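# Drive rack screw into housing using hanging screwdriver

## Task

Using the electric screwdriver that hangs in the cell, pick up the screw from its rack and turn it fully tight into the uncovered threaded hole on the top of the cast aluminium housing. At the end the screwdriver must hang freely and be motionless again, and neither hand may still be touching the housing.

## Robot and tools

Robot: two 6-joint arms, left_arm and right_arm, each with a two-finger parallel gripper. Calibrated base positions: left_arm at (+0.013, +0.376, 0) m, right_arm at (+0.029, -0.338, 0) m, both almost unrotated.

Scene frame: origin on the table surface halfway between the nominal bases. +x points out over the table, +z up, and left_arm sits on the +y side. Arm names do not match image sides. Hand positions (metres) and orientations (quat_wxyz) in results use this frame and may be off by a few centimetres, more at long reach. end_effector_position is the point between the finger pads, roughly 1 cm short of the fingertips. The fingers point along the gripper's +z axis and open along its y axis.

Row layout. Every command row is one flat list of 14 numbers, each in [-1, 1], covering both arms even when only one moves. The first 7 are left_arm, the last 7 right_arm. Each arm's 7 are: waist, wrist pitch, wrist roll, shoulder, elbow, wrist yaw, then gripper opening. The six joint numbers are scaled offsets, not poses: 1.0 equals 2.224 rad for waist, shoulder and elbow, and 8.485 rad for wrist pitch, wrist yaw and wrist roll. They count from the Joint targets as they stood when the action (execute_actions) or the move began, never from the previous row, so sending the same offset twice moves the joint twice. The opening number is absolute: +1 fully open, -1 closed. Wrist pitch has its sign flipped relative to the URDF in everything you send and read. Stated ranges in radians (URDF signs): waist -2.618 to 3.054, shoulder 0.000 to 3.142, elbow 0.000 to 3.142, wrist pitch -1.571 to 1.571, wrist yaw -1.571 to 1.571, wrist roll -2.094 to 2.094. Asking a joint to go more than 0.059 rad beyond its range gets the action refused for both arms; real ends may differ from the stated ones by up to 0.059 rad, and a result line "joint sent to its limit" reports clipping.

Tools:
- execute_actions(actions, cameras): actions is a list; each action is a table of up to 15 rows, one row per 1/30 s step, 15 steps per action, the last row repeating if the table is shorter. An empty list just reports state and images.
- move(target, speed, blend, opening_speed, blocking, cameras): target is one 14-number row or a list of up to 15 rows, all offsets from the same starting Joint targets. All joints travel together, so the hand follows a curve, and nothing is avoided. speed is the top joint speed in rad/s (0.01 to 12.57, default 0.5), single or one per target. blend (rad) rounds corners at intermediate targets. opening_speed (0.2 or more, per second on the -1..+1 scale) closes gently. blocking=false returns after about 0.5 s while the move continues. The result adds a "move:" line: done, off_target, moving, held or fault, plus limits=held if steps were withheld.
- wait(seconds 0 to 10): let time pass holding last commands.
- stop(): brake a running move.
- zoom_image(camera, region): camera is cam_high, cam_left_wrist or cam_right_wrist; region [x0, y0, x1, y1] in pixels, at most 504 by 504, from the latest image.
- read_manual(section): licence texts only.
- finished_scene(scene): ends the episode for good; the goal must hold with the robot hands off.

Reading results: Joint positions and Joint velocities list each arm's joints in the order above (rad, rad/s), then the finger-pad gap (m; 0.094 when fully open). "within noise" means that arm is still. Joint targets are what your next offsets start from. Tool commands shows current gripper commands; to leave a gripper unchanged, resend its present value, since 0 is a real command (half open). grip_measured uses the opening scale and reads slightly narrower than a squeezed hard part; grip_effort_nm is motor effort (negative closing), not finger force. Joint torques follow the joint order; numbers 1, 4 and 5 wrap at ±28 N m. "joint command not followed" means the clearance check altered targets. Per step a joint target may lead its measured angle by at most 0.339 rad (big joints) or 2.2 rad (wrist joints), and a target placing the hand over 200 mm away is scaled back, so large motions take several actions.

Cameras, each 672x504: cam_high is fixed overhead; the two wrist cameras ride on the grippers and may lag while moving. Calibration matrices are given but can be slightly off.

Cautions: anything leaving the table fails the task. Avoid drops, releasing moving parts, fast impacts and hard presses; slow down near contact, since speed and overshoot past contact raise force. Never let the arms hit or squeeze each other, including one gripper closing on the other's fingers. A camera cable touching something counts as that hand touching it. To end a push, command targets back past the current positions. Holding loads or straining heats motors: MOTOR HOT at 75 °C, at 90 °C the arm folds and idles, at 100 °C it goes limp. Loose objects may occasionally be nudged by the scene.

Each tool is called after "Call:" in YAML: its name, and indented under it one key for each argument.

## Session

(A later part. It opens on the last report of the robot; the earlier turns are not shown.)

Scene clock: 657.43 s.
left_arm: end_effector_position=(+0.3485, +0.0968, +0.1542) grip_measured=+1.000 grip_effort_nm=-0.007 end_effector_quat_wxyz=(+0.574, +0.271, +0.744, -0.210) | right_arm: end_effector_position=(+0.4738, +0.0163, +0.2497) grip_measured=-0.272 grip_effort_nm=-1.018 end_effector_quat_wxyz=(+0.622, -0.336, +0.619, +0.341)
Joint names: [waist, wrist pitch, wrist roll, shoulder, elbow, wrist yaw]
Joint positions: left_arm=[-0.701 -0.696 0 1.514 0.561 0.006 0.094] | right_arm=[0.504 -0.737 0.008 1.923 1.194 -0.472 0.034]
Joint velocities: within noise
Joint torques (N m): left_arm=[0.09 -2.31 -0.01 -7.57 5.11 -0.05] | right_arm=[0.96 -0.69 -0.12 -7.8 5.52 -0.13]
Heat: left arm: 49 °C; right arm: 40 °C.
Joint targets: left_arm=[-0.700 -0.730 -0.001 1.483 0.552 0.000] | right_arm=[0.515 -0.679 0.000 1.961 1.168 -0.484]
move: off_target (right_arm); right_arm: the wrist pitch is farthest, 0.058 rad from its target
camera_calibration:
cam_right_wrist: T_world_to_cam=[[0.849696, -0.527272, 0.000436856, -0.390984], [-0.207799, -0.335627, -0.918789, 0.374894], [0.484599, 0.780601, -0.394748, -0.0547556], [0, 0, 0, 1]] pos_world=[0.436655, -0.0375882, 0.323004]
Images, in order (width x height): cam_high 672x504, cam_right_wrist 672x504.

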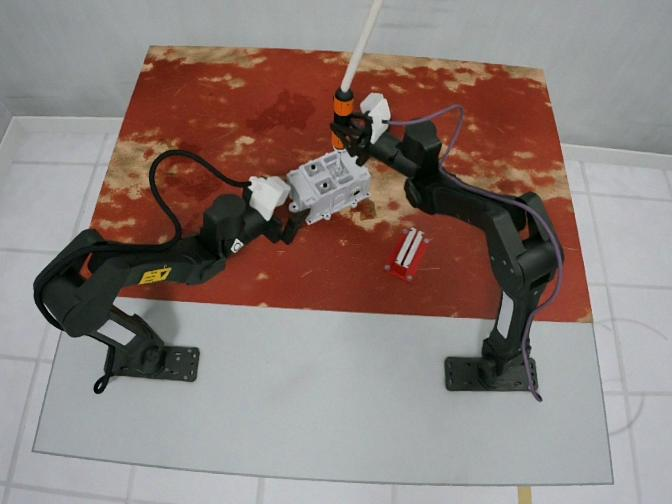

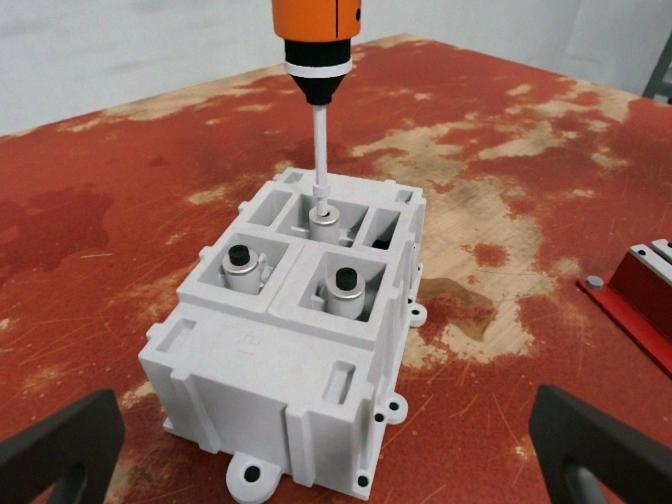

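Call:
move:
  target: [0,0,0,0,0,0,1,0,0.003,0,0,0,0,-0.55]
  speed: 0.05
  cameras: ["cam_right_wrist","cam_high"]

Call:
zoom_image:
  camera: "cam_high"
  region: [315, 135, 360, 180]

Call:
zoom_image:
  camera: "cam_right_wrist"
  region: [270, 110, 390, 230]

Scene clock: 674.30 s.
left_arm: end_effector_position=(+0.3485, +0.0968, +0.1542) grip_measured=+1.000 grip_effort_nm=-0.002 end_effector_quat_wxyz=(+0.574, +0.271, +0.744, -0.210) | right_arm: end_effector_position=(+0.4738, +0.0163, +0.2485) grip_measured=-0.272 grip_effort_nm=-1.018 end_effector_quat_wxyz=(+0.620, -0.337, +0.621, +0.341)
Joint names: [waist, wrist pitch, wrist roll, shoulder, elbow, wrist yaw]
Joint positions: left_arm=[-0.701 -0.696 0 1.514 0.561 0.006 0.094] | right_arm=[0.504 -0.731 0.008 1.923 1.194 -0.472 0.034]
Joint velocities: within noise
Joint torques (N m): left_arm=[0.09 -2.31 -0.02 -7.57 5.12 -0.06] | right_arm=[0.94 -0.52 -0.12 -7.83 5.44 -0.13]
Heat: left arm: 50 °C; right arm: 40 °C.
Joint targets: left_arm=[-0.700 -0.730 -0.001 1.483 0.552 0.000] | right_arm=[0.515 -0.653 0.001 1.961 1.168 -0.484]
move: off_target (right_arm); right_arm: the wrist pitch is farthest, 0.078 rad from its target
camera_calibration:
cam_right_wrist: T_world_to_cam=[[0.849699, -0.527264, -0.00208805, -0.39032], [-0.212048, -0.33809, -0.916914, 0.375269], [0.482749, 0.779544, -0.39908, -0.0532855], [0, 0, 0, 1]] pos_world=[0.436954, -0.0373888, 0.322009]
Images, in order (width x height): cam_high 672x504, cam_right_wrist 672x504.

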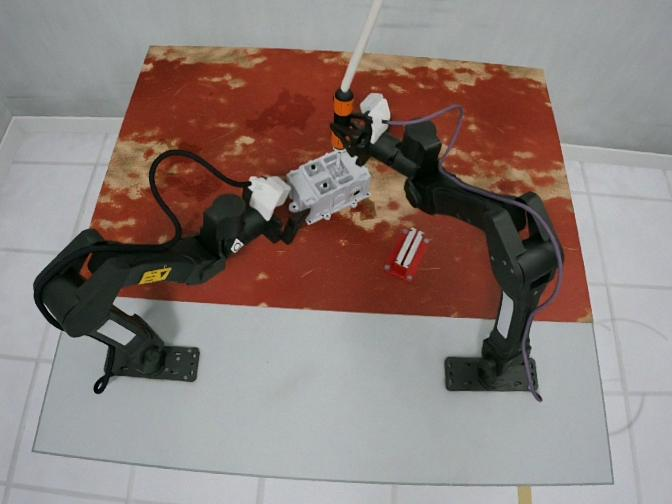

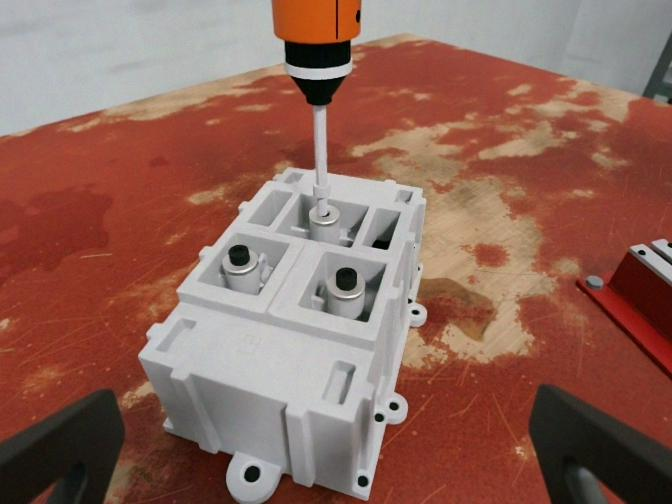

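Scaled by 11.200 from the camera's 672x504 image, which has a finer 960x720 frame.

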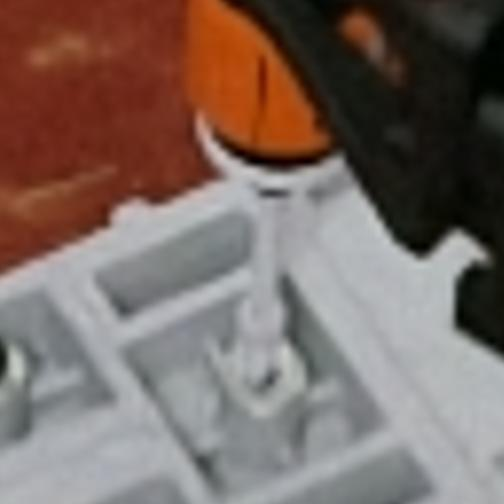

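Scaled by 4.200 from the camera's 672x504 image, which has a finer 960x720 frame.

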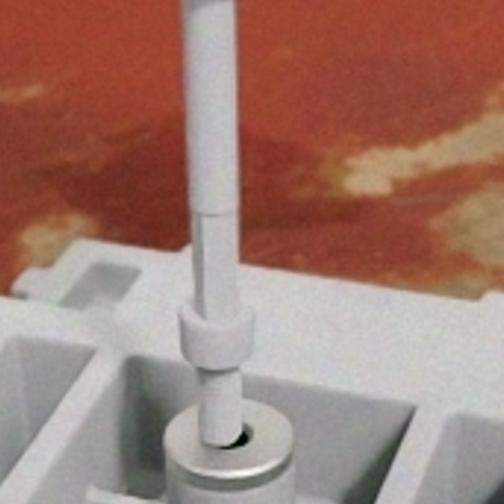

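Call:
move:
  target:
    - [0,0,0,0,0,0,1,0,-0.0053,0,0,0,0,-0.55]
    - [0,0,0,0,0,0,1,-0.0065,-0.0053,0,0,0,0,-0.55]
    - [0,0,0,0,0,0,1,-0.0065,-0.0015,0,0,0,0,-0.55]
  speed: 0.05
  cameras: ["cam_right_wrist","cam_high"]

Call:
zoom_image:
  camera: "cam_high"
  region: [315, 135, 360, 180]

Call:
zoom_image:
  camera: "cam_right_wrist"
  region: [270, 110, 390, 230]

Scene clock: 688.17 s.
left_arm: end_effector_position=(+0.3485, +0.0968, +0.1542) grip_measured=+1.000 grip_effort_nm=-0.002 end_effector_quat_wxyz=(+0.574, +0.271, +0.744, -0.210) | right_arm: end_effector_position=(+0.4738, +0.0163, +0.2491) grip_measured=-0.272 grip_effort_nm=-1.018 end_effector_quat_wxyz=(+0.621, -0.337, +0.620, +0.341)
Joint names: [waist, wrist pitch, wrist roll, shoulder, elbow, wrist yaw]
Joint positions: left_arm=[-0.701 -0.696 0 1.514 0.561 0.006 0.094] | right_arm=[0.504 -0.734 0.007 1.923 1.194 -0.472 0.034]
Joint velocities: within noise
Joint torques (N m): left_arm=[0.1 -2.31 -0.02 -7.56 5.14 -0.06] | right_arm=[-0.21 -0.6 -0.1 -7.73 5.42 -0.15]
Heat: left arm: 50 °C; right arm: 39 °C.
Joint targets: left_arm=[-0.700 -0.730 -0.001 1.483 0.552 0.000] | right_arm=[0.500 -0.666 0.001 1.961 1.168 -0.484]
move: off_target (right_arm); right_arm: the wrist pitch is farthest, 0.068 rad from its target
camera_calibration:
cam_right_wrist: T_world_to_cam=[[0.849906, -0.526934, -0.000453663, -0.390808], [-0.209514, -0.337141, -0.917845, 0.374878], [0.483491, 0.780177, -0.396938, -0.0539034], [0, 0, 0, 1]] pos_world=[0.436754, -0.0374891, 0.322506]
Images, in order (width x height): cam_high 672x504, cam_right_wrist 672x504.

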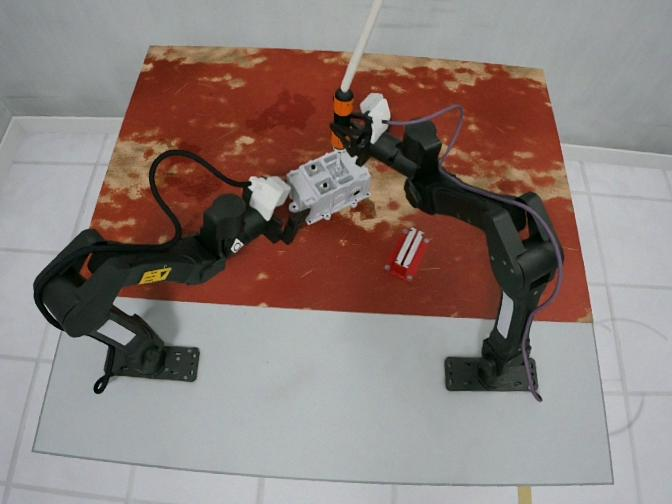

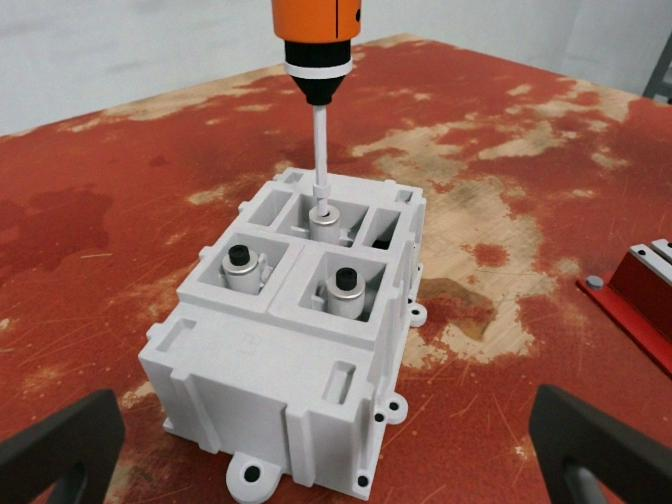

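Scaled by 11.200 from the camera's 672x504 image, which has a finer 960x720 frame.

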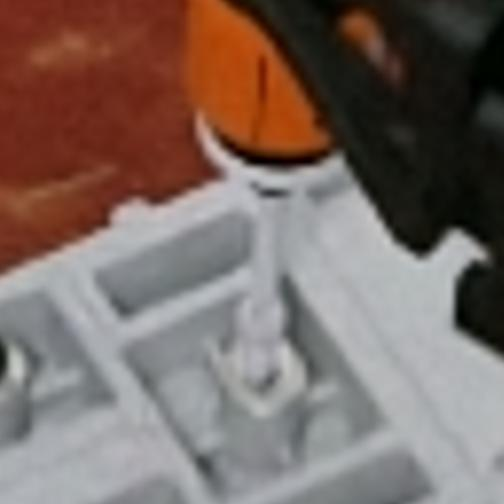

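Scaled by 4.200 from the camera's 672x504 image, which has a finer 960x720 frame.

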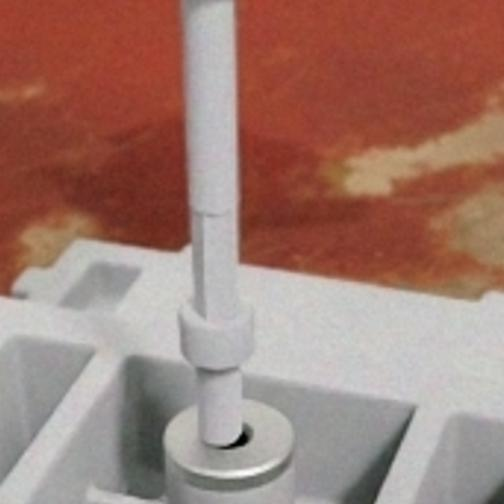

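Call:
move:
  target:
    - [0,0,0,0,0,0,1,-0.0027,-0.002,0,0,0,0,-0.55]
    - [0,0,0,0,0,0,1,-0.0027,0.0015,0,0,0,0,-0.55]
  speed: 0.05
  cameras: ["cam_right_wrist","cam_high"]

Call:
zoom_image:
  camera: "cam_high"
  region: [315, 135, 360, 180]

Call:
zoom_image:
  camera: "cam_right_wrist"
  region: [270, 110, 390, 230]

Scene clock: 696.23 s.
left_arm: end_effector_position=(+0.3485, +0.0968, +0.1542) grip_measured=+1.000 grip_effort_nm=-0.012 end_effector_quat_wxyz=(+0.574, +0.271, +0.744, -0.210) | right_arm: end_effector_position=(+0.4753, +0.0142, +0.2484) grip_measured=-0.272 grip_effort_nm=-1.018 end_effector_quat_wxyz=(+0.620, -0.336, +0.621, +0.340)
Joint names: [waist, wrist pitch, wrist roll, shoulder, elbow, wrist yaw]
Joint positions: left_arm=[-0.701 -0.696 0 1.514 0.561 0.006 0.094] | right_arm=[0.499 -0.731 0.007 1.923 1.194 -0.475 0.034]
Joint velocities: within noise
Joint torques (N m): left_arm=[0.09 -2.31 -0.01 -7.57 5.09 -0.06] | right_arm=[-0.28 -0.48 -0.11 -7.88 5.41 -0.11]
Heat: left arm: 50 °C; right arm: 39 °C.
Joint targets: left_arm=[-0.700 -0.730 -0.001 1.483 0.552 0.000] | right_arm=[0.494 -0.653 0.001 1.961 1.168 -0.484]
move: off_target (right_arm); right_arm: the wrist pitch is farthest, 0.078 rad from its target
camera_calibration:
cam_right_wrist: T_world_to_cam=[[0.848499, -0.529194, -0.00187574, -0.392182], [-0.212798, -0.337946, -0.916793, 0.375187], [0.484528, 0.778297, -0.399358, -0.0531446], [0, 0, 0, 1]] pos_world=[0.438355, -0.0393855, 0.322009]
Images, in order (width x height): cam_high 672x504, cam_right_wrist 672x504.

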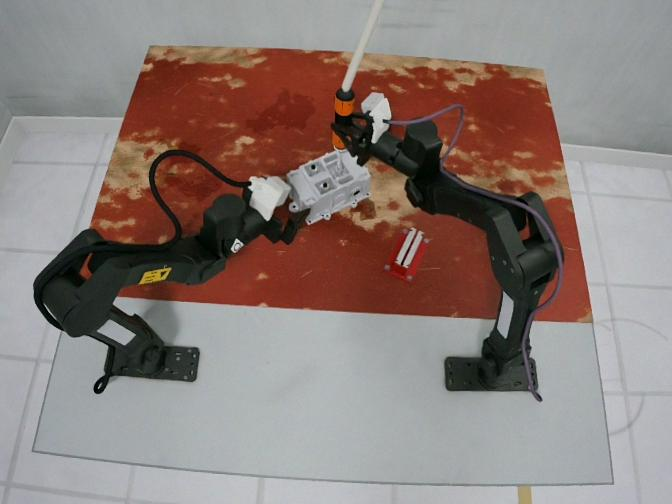

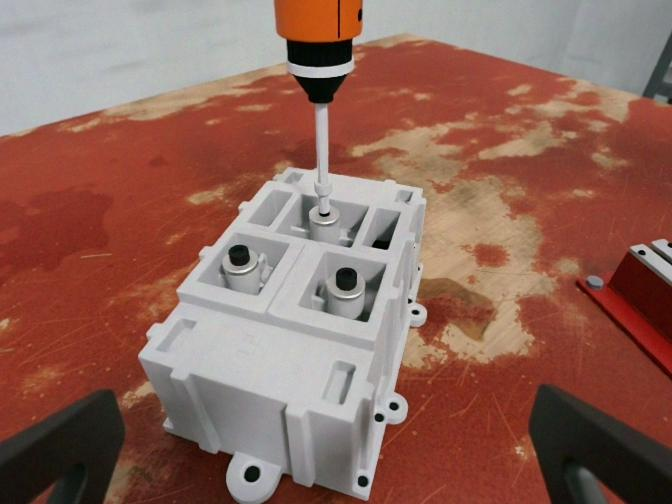

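Scaled by 11.200 from the camera's 672x504 image, which has a finer 960x720 frame.

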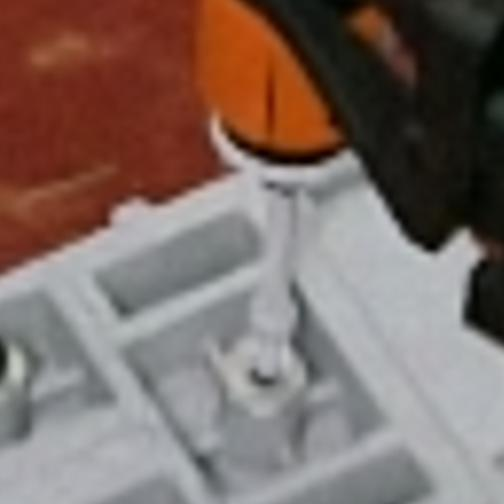

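Scaled by 4.200 from the camera's 672x504 image, which has a finer 960x720 frame.

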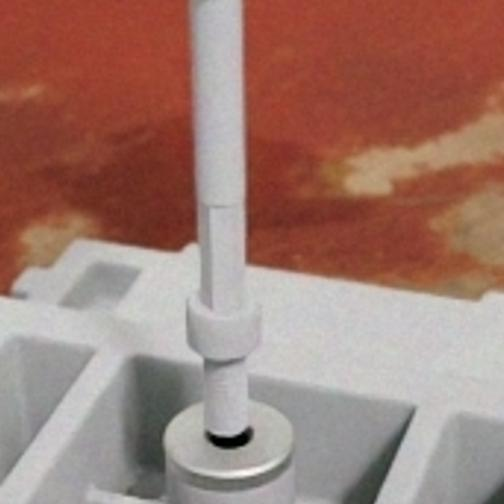

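Call:
move:
  target:
    - [0,0,0,0,0,0,1,0,-0.004,0,-0.0015,-0.0036,0,-0.55]
    - [0,0,0,0,0,0,1,0.0,0.001,0,-0.0015,-0.0036,0,-0.55]
  speed: 0.05
  cameras: ["cam_right_wrist","cam_high"]

Call:
zoom_image:
  camera: "cam_high"
  region: [315, 135, 360, 180]

Call:
zoom_image:
  camera: "cam_right_wrist"
  region: [270, 110, 390, 230]

Scene clock: 709.67 s.
left_arm: end_effector_position=(+0.3485, +0.0968, +0.1542) grip_measured=+1.000 grip_effort_nm=-0.017 end_effector_quat_wxyz=(+0.574, +0.271, +0.744, -0.210) | right_arm: end_effector_position=(+0.4753, +0.0142, +0.2481) grip_measured=-0.272 grip_effort_nm=-1.013 end_effector_quat_wxyz=(+0.620, -0.336, +0.622, +0.340)
Joint names: [waist, wrist pitch, wrist roll, shoulder, elbow, wrist yaw]
Joint positions: left_arm=[-0.701 -0.696 0 1.514 0.561 0.006 0.094] | right_arm=[0.499 -0.73 0.007 1.923 1.194 -0.475 0.034]
Joint velocities: within noise
Joint torques (N m): left_arm=[0.08 -2.3 -0.02 -7.57 5.14 -0.05] | right_arm=[-0.27 -0.45 -0.11 -8.06 4.93 -0.11]
Heat: left arm: 50 °C; right arm: 39 °C.
Joint targets: left_arm=[-0.700 -0.730 -0.001 1.483 0.552 0.000] | right_arm=[0.494 -0.645 0.001 1.958 1.160 -0.484]
move: off_target (right_arm); right_arm: the wrist pitch is farthest, 0.085 rad from its target
camera_calibration:
cam_right_wrist: T_world_to_cam=[[0.848459, -0.529256, -0.00255412, -0.392034], [-0.214001, -0.338647, -0.916254, 0.375261], [0.484068, 0.77795, -0.400589, -0.0527282], [0, 0, 0, 1]] pos_world=[0.438455, -0.0393856, 0.321711]
Images, in order (width x height): cam_high 672x504, cam_right_wrist 672x504.

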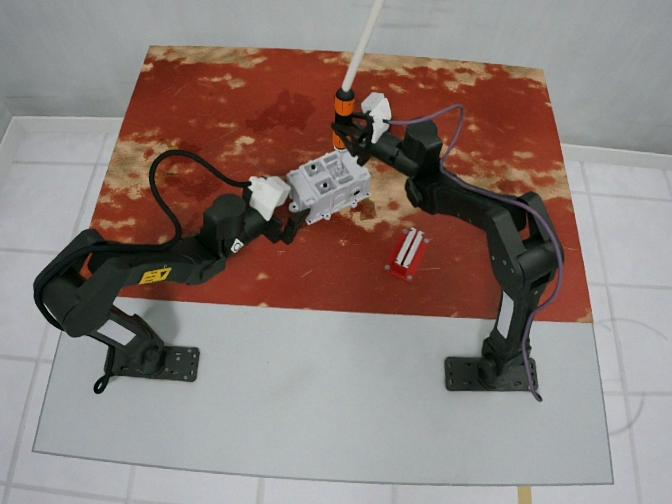

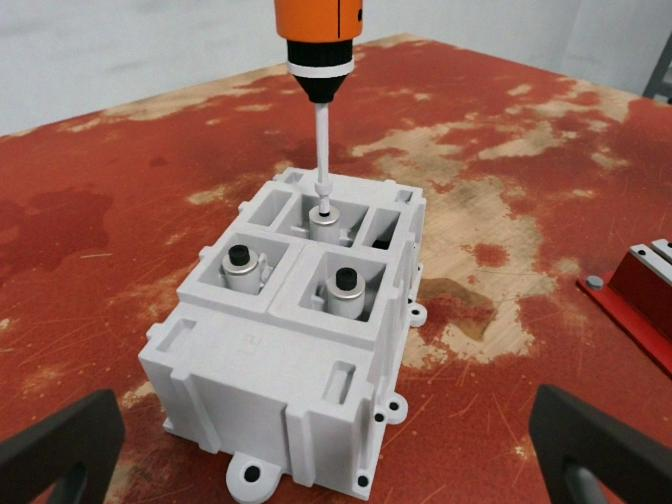

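Scaled by 11.200 from the camera's 672x504 image, which has a finer 960x720 frame.

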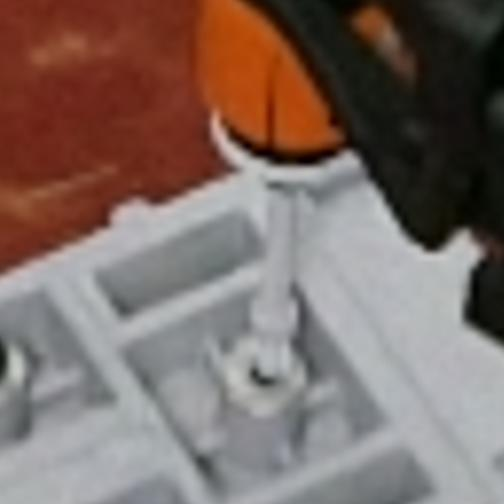

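Scaled by 4.200 from the camera's 672x504 image, which has a finer 960x720 frame.

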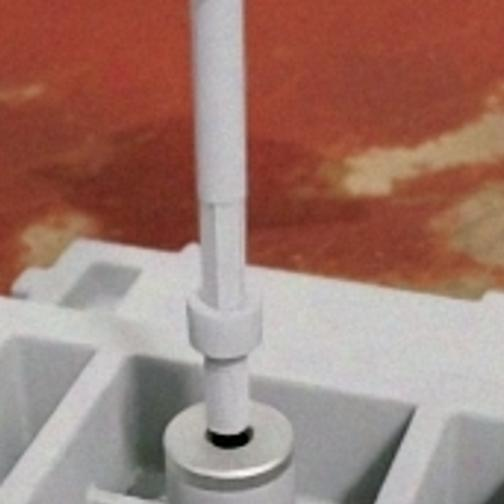

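Call:
move:
  target:
    - [0,0,0,0,0,0,1,0,-0.007,0,0,0,0,-0.55]
    - [0,0,0,0,0,0,1,0.0085,-0.007,0,0,-0.0009,0,-0.55]
    - [0,0,0,0,0,0,1,0.0085,0.0,0,0,-0.0009,0,-0.55]
  speed: 0.05
  cameras: ["cam_right_wrist","cam_high"]

Call:
zoom_image:
  camera: "cam_high"
  region: [315, 135, 360, 180]

Call:
zoom_image:
  camera: "cam_right_wrist"
  region: [270, 110, 390, 230]

Scene clock: 727.33 s.
left_arm: end_effector_position=(+0.3485, +0.0968, +0.1542) grip_measured=+1.000 grip_effort_nm=-0.007 end_effector_quat_wxyz=(+0.574, +0.271, +0.744, -0.210) | right_arm: end_effector_position=(+0.4735, +0.0156, +0.2475) grip_measured=-0.272 grip_effort_nm=-1.018 end_effector_quat_wxyz=(+0.620, -0.337, +0.621, +0.341)
Joint names: [waist, wrist pitch, wrist roll, shoulder, elbow, wrist yaw]
Joint positions: left_arm=[-0.701 -0.696 0 1.514 0.561 0.006 0.094] | right_arm=[0.503 -0.736 0.006 1.923 1.189 -0.475 0.034]
Joint velocities: within noise
Joint torques (N m): left_arm=[0.1 -2.3 0 -7.57 5.12 -0.05] | right_arm=[0.9 -0.39 -0.08 -8.08 5.08 -0.1]
Heat: left arm: 50 °C; right arm: 40 °C.
Joint targets: left_arm=[-0.700 -0.730 -0.001 1.483 0.552 0.000] | right_arm=[0.513 -0.645 0.001 1.958 1.157 -0.484]
move: off_target (right_arm); right_arm: the wrist pitch is farthest, 0.091 rad from its target
camera_calibration:
cam_right_wrist: T_world_to_cam=[[0.850482, -0.526004, -0.000869653, -0.391122], [-0.210583, -0.33897, -0.916926, 0.37338], [0.482012, 0.780012, -0.399056, -0.0526605], [0, 0, 0, 1]] pos_world=[0.436653, -0.038091, 0.321008]
Images, in order (width x height): cam_high 672x504, cam_right_wrist 672x504.

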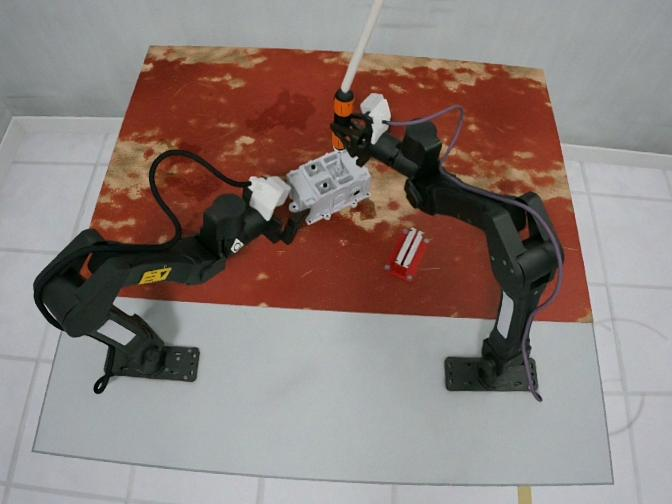

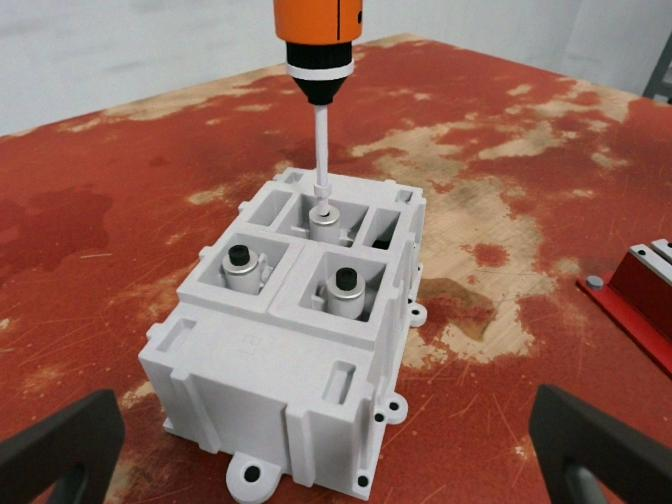

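Scaled by 11.200 from the camera's 672x504 image, which has a finer 960x720 frame.

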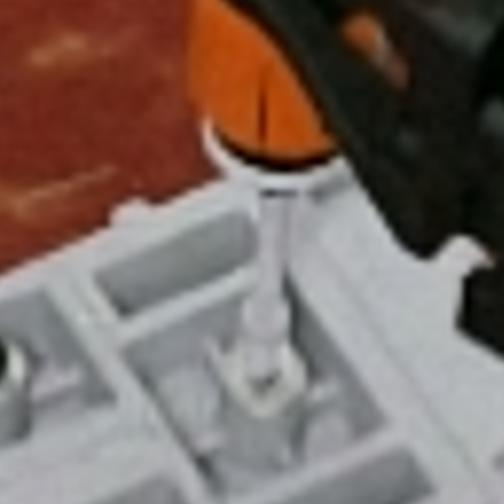

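Scaled by 4.200 from the camera's 672x504 image, which has a finer 960x720 frame.

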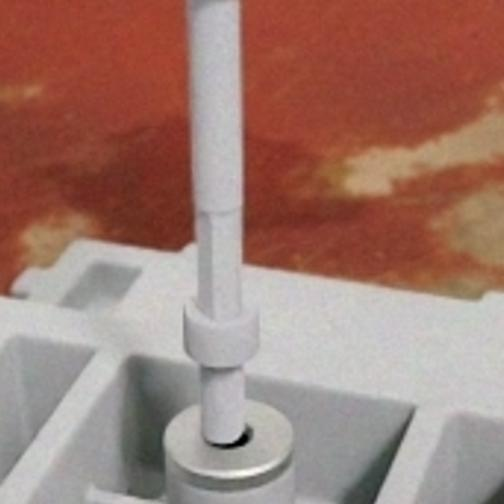

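Call:
move:
  target: [0,0,0,0,0,0,1,0,0.006,0,0.004,-0.002,0,-0.55]
  speed: 0.05
  cameras: ["cam_right_wrist","cam_high"]

Call:
zoom_image:
  camera: "cam_right_wrist"
  region: [270, 110, 390, 230]

Scene clock: 736.43 s.
left_arm: end_effector_position=(+0.3485, +0.0968, +0.1542) grip_measured=+1.000 grip_effort_nm=-0.007 end_effector_quat_wxyz=(+0.574, +0.271, +0.744, -0.210) | right_arm: end_effector_position=(+0.4730, +0.0161, +0.2429) grip_measured=-0.272 grip_effort_nm=-1.018 end_effector_quat_wxyz=(+0.613, -0.339, +0.627, +0.341)
Joint names: [waist, wrist pitch, wrist roll, shoulder, elbow, wrist yaw]
Joint positions: left_arm=[-0.701 -0.696 0 1.514 0.561 0.006 0.094] | right_arm=[0.504 -0.716 0.003 1.923 1.189 -0.475 0.034]
Joint velocities: within noise
Joint torques (N m): left_arm=[0.1 -2.31 -0.02 -7.57 5.11 -0.06] | right_arm=[0.83 -0.12 -0.08 -7.34 4.81 -0.11]
Heat: left arm: 50 °C; right arm: 40 °C.
Joint targets: left_arm=[-0.700 -0.730 -0.001 1.483 0.552 0.000] | right_arm=[0.513 -0.594 0.001 1.967 1.153 -0.484]
move: off_target (right_arm); right_arm: the wrist pitch is farthest, 0.122 rad from its target
camera_calibration:
cam_right_wrist: T_world_to_cam=[[0.851013, -0.525093, -0.00737446, -0.389168], [-0.223864, -0.35004, -0.909591, 0.373934], [0.475039, 0.775725, -0.415439, -0.0472627], [0, 0, 0, 1]] pos_world=[0.437349, -0.0367949, 0.317622]
Images, in order (width x height): cam_high 672x504, cam_right_wrist 672x504.

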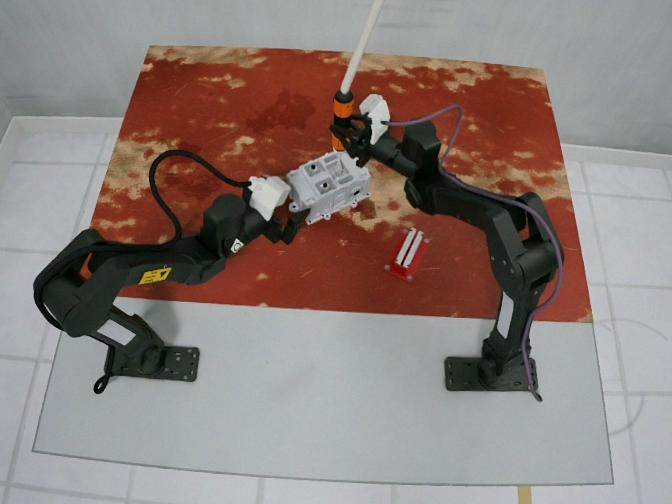

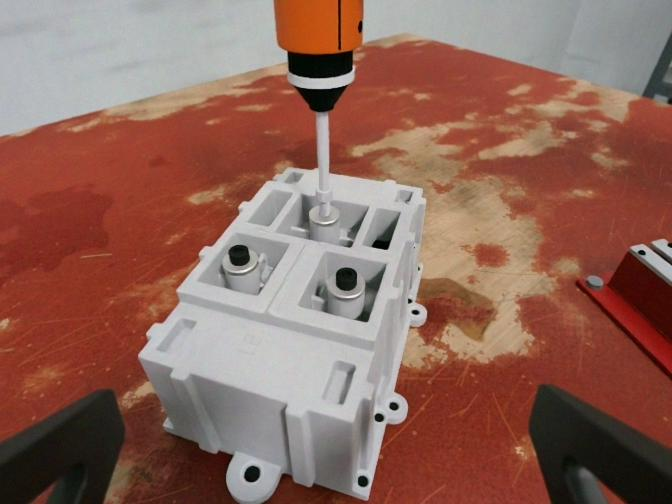

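Scaled by 4.200 from the camera's 672x504 image, which has a finer 960x720 frame.

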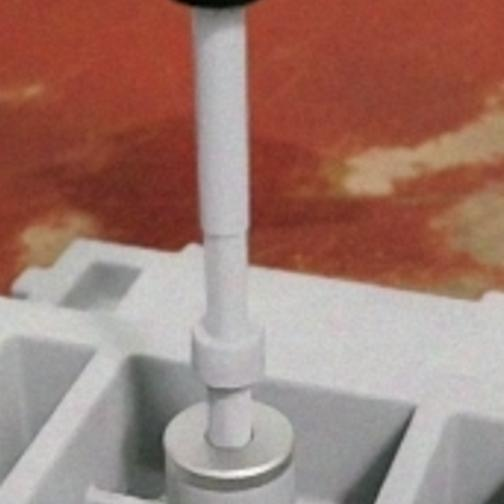

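Call:
wait:
  seconds: 1
  cameras: ["cam_right_wrist","cam_high"]

Call:
zoom_image:
  camera: "cam_right_wrist"
  region: [270, 110, 390, 230]

Scene clock: 742.90 s.
left_arm: end_effector_position=(+0.3485, +0.0968, +0.1542) grip_measured=+1.000 grip_effort_nm=-0.007 end_effector_quat_wxyz=(+0.574, +0.271, +0.744, -0.210) | right_arm: end_effector_position=(+0.4730, +0.0161, +0.2427) grip_measured=-0.272 grip_effort_nm=-1.013 end_effector_quat_wxyz=(+0.613, -0.339, +0.627, +0.340)
Joint names: [waist, wrist pitch, wrist roll, shoulder, elbow, wrist yaw]
Joint positions: left_arm=[-0.701 -0.696 0 1.514 0.561 0.006 0.094] | right_arm=[0.504 -0.715 0.003 1.923 1.189 -0.475 0.034]
Joint velocities: within noise
Joint torques (N m): left_arm=[0.09 -2.31 -0.02 -7.56 5.09 -0.06] | right_arm=[0.81 -0.13 -0.07 -7.36 4.7 -0.1]
Heat: left arm: 50 °C; right arm: 39 °C.
Joint targets: left_arm=[-0.700 -0.730 -0.001 1.483 0.552 0.000] | right_arm=[0.513 -0.594 0.001 1.967 1.153 -0.484]
Tool commands: left_gripper/opening=+1.0 right_gripper/opening=-0.55
wait: 1.00 s; at rest from the start
camera_calibration:
cam_right_wrist: T_world_to_cam=[[0.851043, -0.525044, -0.00739572, -0.389122], [-0.224174, -0.350555, -0.909317, 0.373816], [0.474839, 0.775525, -0.416039, -0.0471525], [0, 0, 0, 1]] pos_world=[0.437349, -0.036695, 0.317422]
Images, in order (width x height): cam_high 672x504, cam_right_wrist 672x504.

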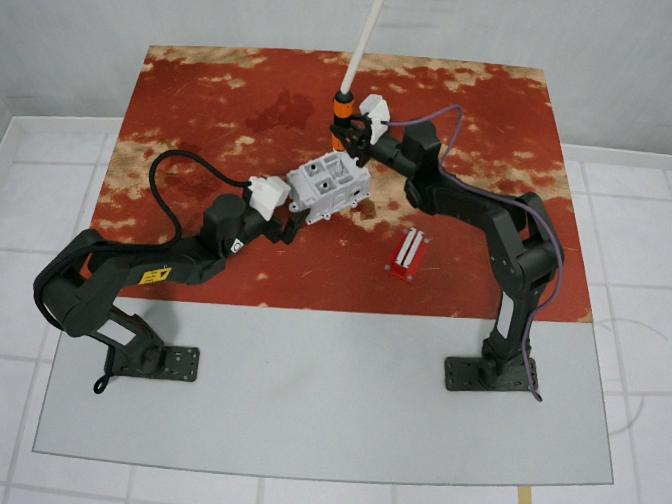

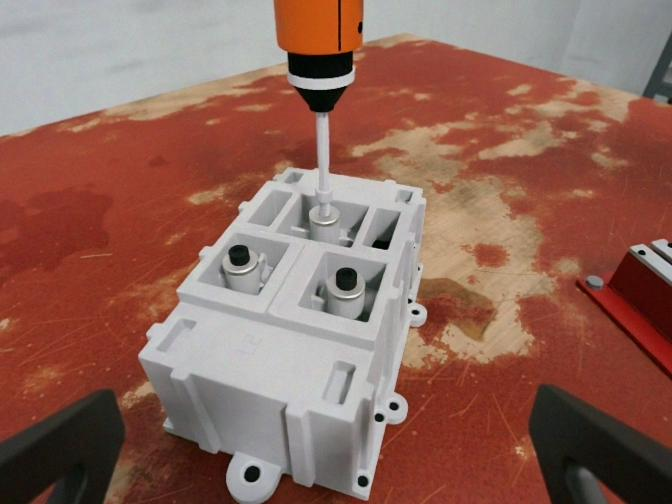

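Scaled by 4.200 from the camera's 672x504 image, which has a finer 960x720 frame.

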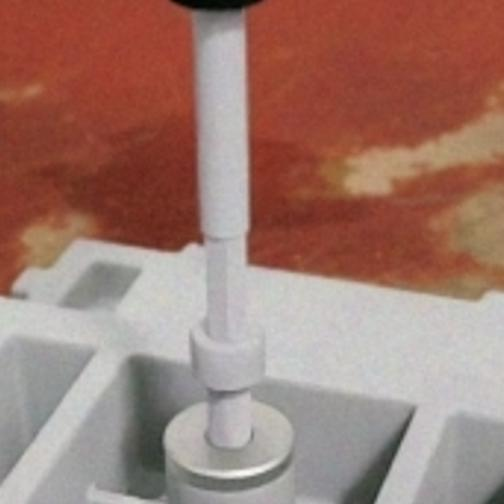

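Call:
move:
  target: [0,0,0,0,0,0,1,0,-0.0018,0,0.0054,-0.0063,0,-0.55]
  speed: 0.04
  cameras: ["cam_right_wrist"]

Call:
zoom_image:
  camera: "cam_right_wrist"
  region: [270, 110, 390, 230]

Scene clock: 751.83 s.
left_arm: end_effector_position=(+0.3485, +0.0968, +0.1542) grip_measured=+1.000 grip_effort_nm=0.002 end_effector_quat_wxyz=(+0.574, +0.271, +0.744, -0.210) | right_arm: end_effector_position=(+0.4725, +0.0159, +0.2418) grip_measured=-0.272 grip_effort_nm=-1.018 end_effector_quat_wxyz=(+0.613, -0.339, +0.627, +0.340)
Joint names: [waist, wrist pitch, wrist roll, shoulder, elbow, wrist yaw]
Joint positions: left_arm=[-0.701 -0.696 0 1.514 0.561 0.006 0.094] | right_arm=[0.504 -0.72 0.002 1.923 1.184 -0.475 0.034]
Joint velocities: within noise
Joint torques (N m): left_arm=[0.06 -2.31 -0.01 -7.58 5.12 -0.05] | right_arm=[0.79 -0.24 -0.03 -6.39 4.14 -0.12]
Heat: left arm: 50 °C; right arm: 39 °C.
Joint targets: left_arm=[-0.700 -0.730 -0.001 1.483 0.552 0.000] | right_arm=[0.513 -0.609 0.001 1.979 1.139 -0.484]
move: off_target (right_arm); right_arm: the wrist pitch is farthest, 0.111 rad from its target
camera_calibration:
cam_right_wrist: T_world_to_cam=[[0.851073, -0.525012, -0.00605609, -0.389297], [-0.222972, -0.350959, -0.909456, 0.372283], [0.47535, 0.775365, -0.415755, -0.0473769], [0, 0, 0, 1]] pos_world=[0.43685, -0.0369952, 0.31652]
Images, in order (width x height): cam_right_wrist 672x504.

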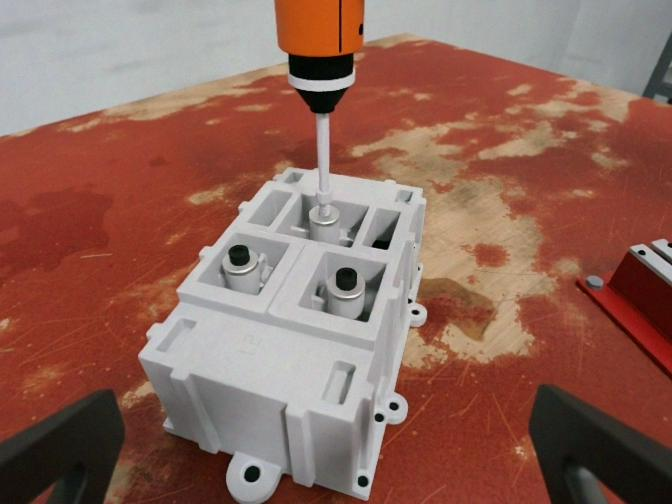

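Scaled by 4.200 from the camera's 672x504 image, which has a finer 960x720 frame.

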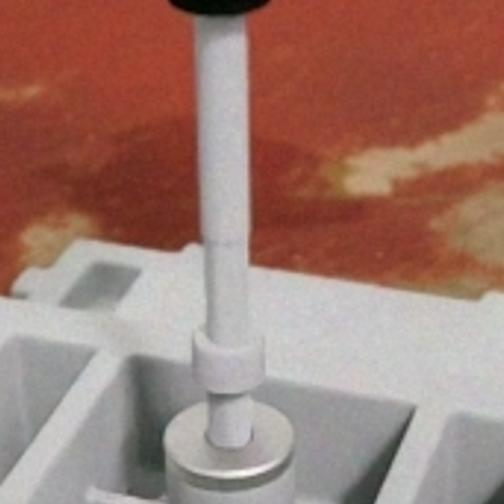

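Call:
move:
  target: [0,0,0,0,0,0,1,0,-0.001,0,0.0060,-0.0060,0,-0.55]
  speed: 0.04
  cameras: ["cam_right_wrist"]

Call:
zoom_image:
  camera: "cam_right_wrist"
  region: [270, 110, 390, 230]

Call:
wait:
  seconds: 1
  cameras: ["cam_right_wrist"]

Call:
zoom_image:
  camera: "cam_right_wrist"
  region: [270, 110, 390, 230]

Scene clock: 760.93 s.
left_arm: end_effector_position=(+0.3485, +0.0968, +0.1542) grip_measured=+1.000 grip_effort_nm=-0.002 end_effector_quat_wxyz=(+0.574, +0.271, +0.744, -0.210) | right_arm: end_effector_position=(+0.4722, +0.0159, +0.2379) grip_measured=-0.272 grip_effort_nm=-1.018 end_effector_quat_wxyz=(+0.615, -0.340, +0.625, +0.340)
Joint names: [waist, wrist pitch, wrist roll, shoulder, elbow, wrist yaw]
Joint positions: left_arm=[-0.701 -0.696 0 1.514 0.561 0.006 0.094] | right_arm=[0.504 -0.743 0.001 1.931 1.174 -0.475 0.034]
Joint velocities: within noise
Joint torques (N m): left_arm=[0.09 -2.3 -0.01 -7.58 5.09 -0.05] | right_arm=[0.69 -0.11 -0.05 -5.94 3.77 -0.11]
Heat: left arm: 50 °C; right arm: 39 °C.
Joint targets: left_arm=[-0.700 -0.730 -0.001 1.483 0.552 0.000] | right_arm=[0.513 -0.618 0.001 1.992 1.126 -0.484]
move: off_target (right_arm); right_arm: the wrist pitch is farthest, 0.126 rad from its target
camera_calibration:
cam_right_wrist: T_world_to_cam=[[0.851265, -0.524724, -0.00349476, -0.389738], [-0.218951, -0.349139, -0.911132, 0.367218], [0.476873, 0.776381, -0.412099, -0.0504899], [0, 0, 0, 1]] pos_world=[0.43625, -0.0370953, 0.312415]
Images, in order (width x height): cam_right_wrist 672x504.

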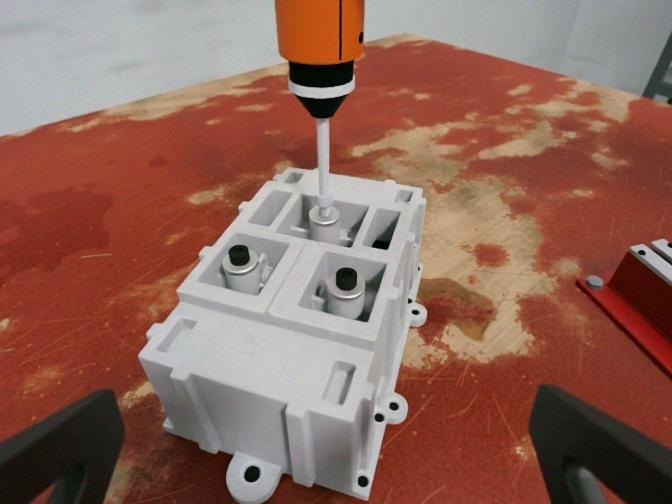

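Scaled by 4.200 from the camera's 672x504 image, which has a finer 960x720 frame.

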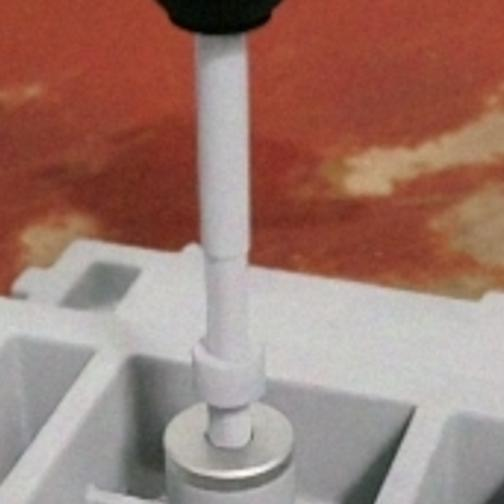

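Scene clock: 761.93 s.
left_arm: end_effector_position=(+0.3485, +0.0968, +0.1542) grip_measured=+1.000 grip_effort_nm=-0.012 end_effector_quat_wxyz=(+0.574, +0.271, +0.744, -0.210) | right_arm: end_effector_position=(+0.4723, +0.0159, +0.2359) grip_measured=-0.272 grip_effort_nm=-1.018 end_effector_quat_wxyz=(+0.614, -0.340, +0.626, +0.340)
Joint names: [waist, wrist pitch, wrist roll, shoulder, elbow, wrist yaw]
Joint positions: left_arm=[-0.701 -0.696 0 1.514 0.561 0.006 0.094] | right_arm=[0.504 -0.744 0 1.933 1.172 -0.475 0.034]
Joint velocities: within noise
Joint torques (N m): left_arm=[0.09 -2.3 -0.01 -7.58 5.08 -0.06] | right_arm=[0.65 -0.09 -0.02 -6.24 3.92 -0.11]
Heat: left arm: 50 °C; right arm: 38 °C.
Joint targets: left_arm=[-0.700 -0.730 -0.001 1.483 0.552 0.000] | right_arm=[0.513 -0.618 0.000 1.992 1.126 -0.484]
Tool commands: left_gripper/opening=+1.0 right_gripper/opening=-0.55
wait: 1.00 s; at rest by 0.17 s
camera_calibration:
cam_right_wrist: T_world_to_cam=[[0.851258, -0.52473, -0.00413698, -0.389522], [-0.221043, -0.35142, -0.90975, 0.36607], [0.475919, 0.775346, -0.415137, -0.0501117], [0, 0, 0, 1]] pos_world=[0.43635, -0.0368957, 0.310617]
Images, in order (width x height): cam_right_wrist 672x504.

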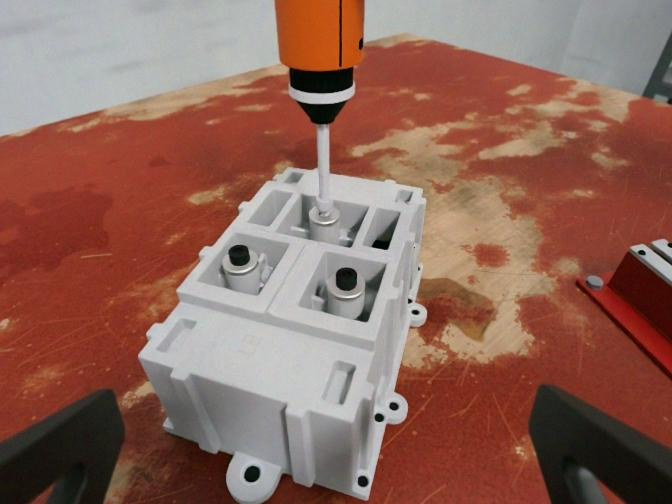

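Scaled by 4.200 from the camera's 672x504 image, which has a finer 960x720 frame.

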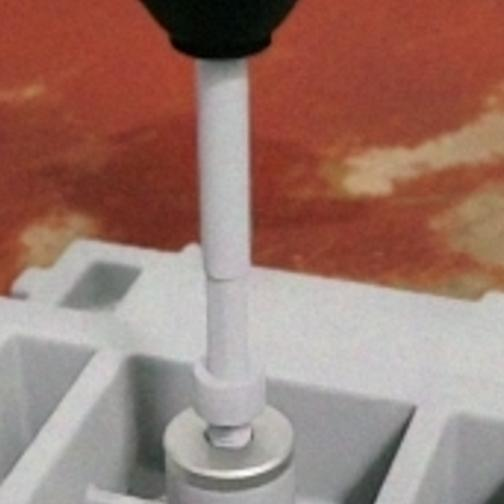

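Call:
move:
  target: [0,0,0,0,0,0,1,0,-0.001,0,0.0060,-0.0060,0,-0.55]
  speed: 0.03
  cameras: ["cam_right_wrist"]

Call:
wait:
  seconds: 2
  cameras: ["cam_right_wrist"]

Call:
zoom_image:
  camera: "cam_right_wrist"
  region: [270, 110, 390, 230]

Scene clock: 767.53 s.
left_arm: end_effector_position=(+0.3485, +0.0968, +0.1542) grip_measured=+1.000 grip_effort_nm=-0.012 end_effector_quat_wxyz=(+0.574, +0.271, +0.744, -0.210) | right_arm: end_effector_position=(+0.4722, +0.0159, +0.2315) grip_measured=-0.272 grip_effort_nm=-1.018 end_effector_quat_wxyz=(+0.614, -0.340, +0.626, +0.340)
Joint names: [waist, wrist pitch, wrist roll, shoulder, elbow, wrist yaw]
Joint positions: left_arm=[-0.701 -0.696 0 1.514 0.561 0.006 0.094] | right_arm=[0.504 -0.763 0 1.942 1.163 -0.475 0.034]
Joint velocities: within noise
Joint torques (N m): left_arm=[0.09 -2.31 -0.02 -7.56 5.14 -0.06] | right_arm=[0.7 0.01 -0.03 -5.85 3.62 -0.06]
Heat: left arm: 50 °C; right arm: 38 °C.
Joint targets: left_arm=[-0.700 -0.730 -0.001 1.483 0.552 0.000] | right_arm=[0.513 -0.626 0.001 2.006 1.112 -0.484]
move: off_target (right_arm); right_arm: the wrist pitch is farthest, 0.137 rad from its target
camera_calibration:
cam_right_wrist: T_world_to_cam=[[0.851306, -0.524658, -0.00345261, -0.38965], [-0.219842, -0.350723, -0.910309, 0.361569], [0.47639, 0.775711, -0.413915, -0.052374], [0, 0, 0, 1]] pos_world=[0.43615, -0.0369957, 0.306116]
Images, in order (width x height): cam_right_wrist 672x504.

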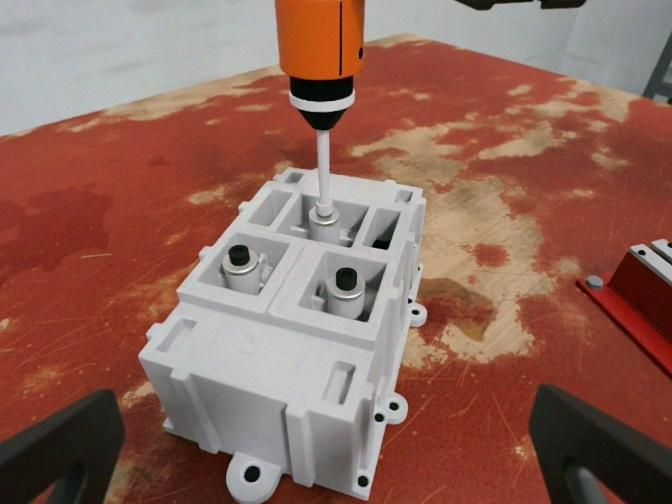

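Scene clock: 769.53 s.
left_arm: end_effector_position=(+0.3485, +0.0968, +0.1542) grip_measured=+1.000 grip_effort_nm=-0.007 end_effector_quat_wxyz=(+0.574, +0.271, +0.744, -0.210) | right_arm: end_effector_position=(+0.4722, +0.0160, +0.2300) grip_measured=-0.272 grip_effort_nm=-1.023 end_effector_quat_wxyz=(+0.614, -0.341, +0.626, +0.339)
Joint names: [waist, wrist pitch, wrist roll, shoulder, elbow, wrist yaw]
Joint positions: left_arm=[-0.701 -0.696 0 1.514 0.561 0.006 0.094] | right_arm=[0.504 -0.764 -0.002 1.944 1.162 -0.475 0.034]
Joint velocities: within noise
Joint torques (N m): left_arm=[0.09 -2.31 -0.01 -7.54 5.12 -0.06] | right_arm=[0.72 0.02 0 -6.06 3.59 -0.11]
Heat: left arm: 50 °C; right arm: 38 °C.
Joint targets: left_arm=[-0.700 -0.730 -0.001 1.483 0.552 0.000] | right_arm=[0.513 -0.627 0.001 2.006 1.112 -0.484]
Tool commands: left_gripper/opening=+1.0 right_gripper/opening=-0.55
wait: 2.00 s; at rest by 0.17 s
camera_calibration:
cam_right_wrist: T_world_to_cam=[[0.851484, -0.524374, -0.00280904, -0.389931], [-0.220391, -0.353003, -0.909295, 0.36038], [0.475819, 0.774869, -0.416143, -0.0523414], [0, 0, 0, 1]] pos_world=[0.43635, -0.0366967, 0.304815]
Images, in order (width x height): cam_right_wrist 672x504.

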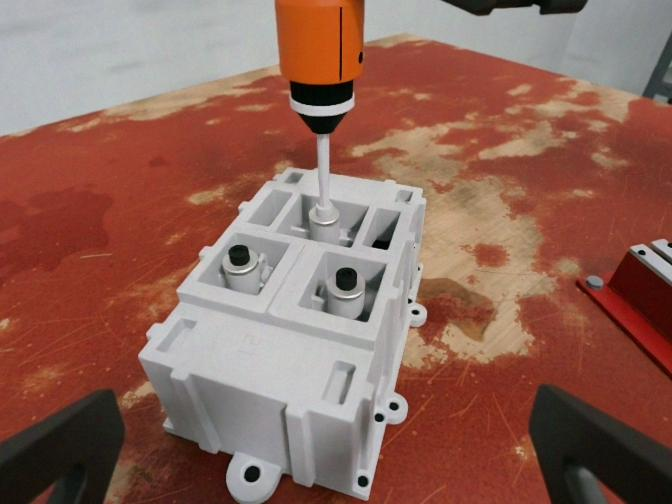

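Scaled by 4.200 from the camera's 672x504 image, which has a finer 960x720 frame.

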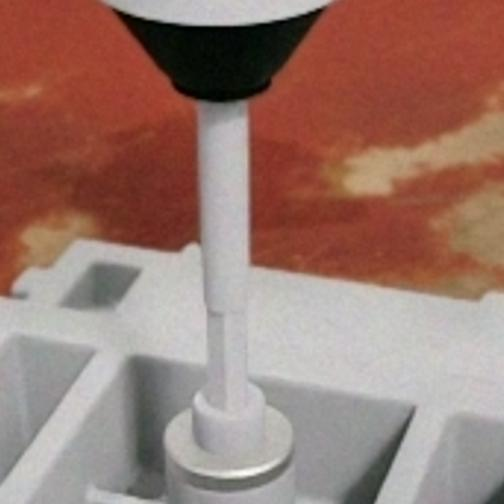

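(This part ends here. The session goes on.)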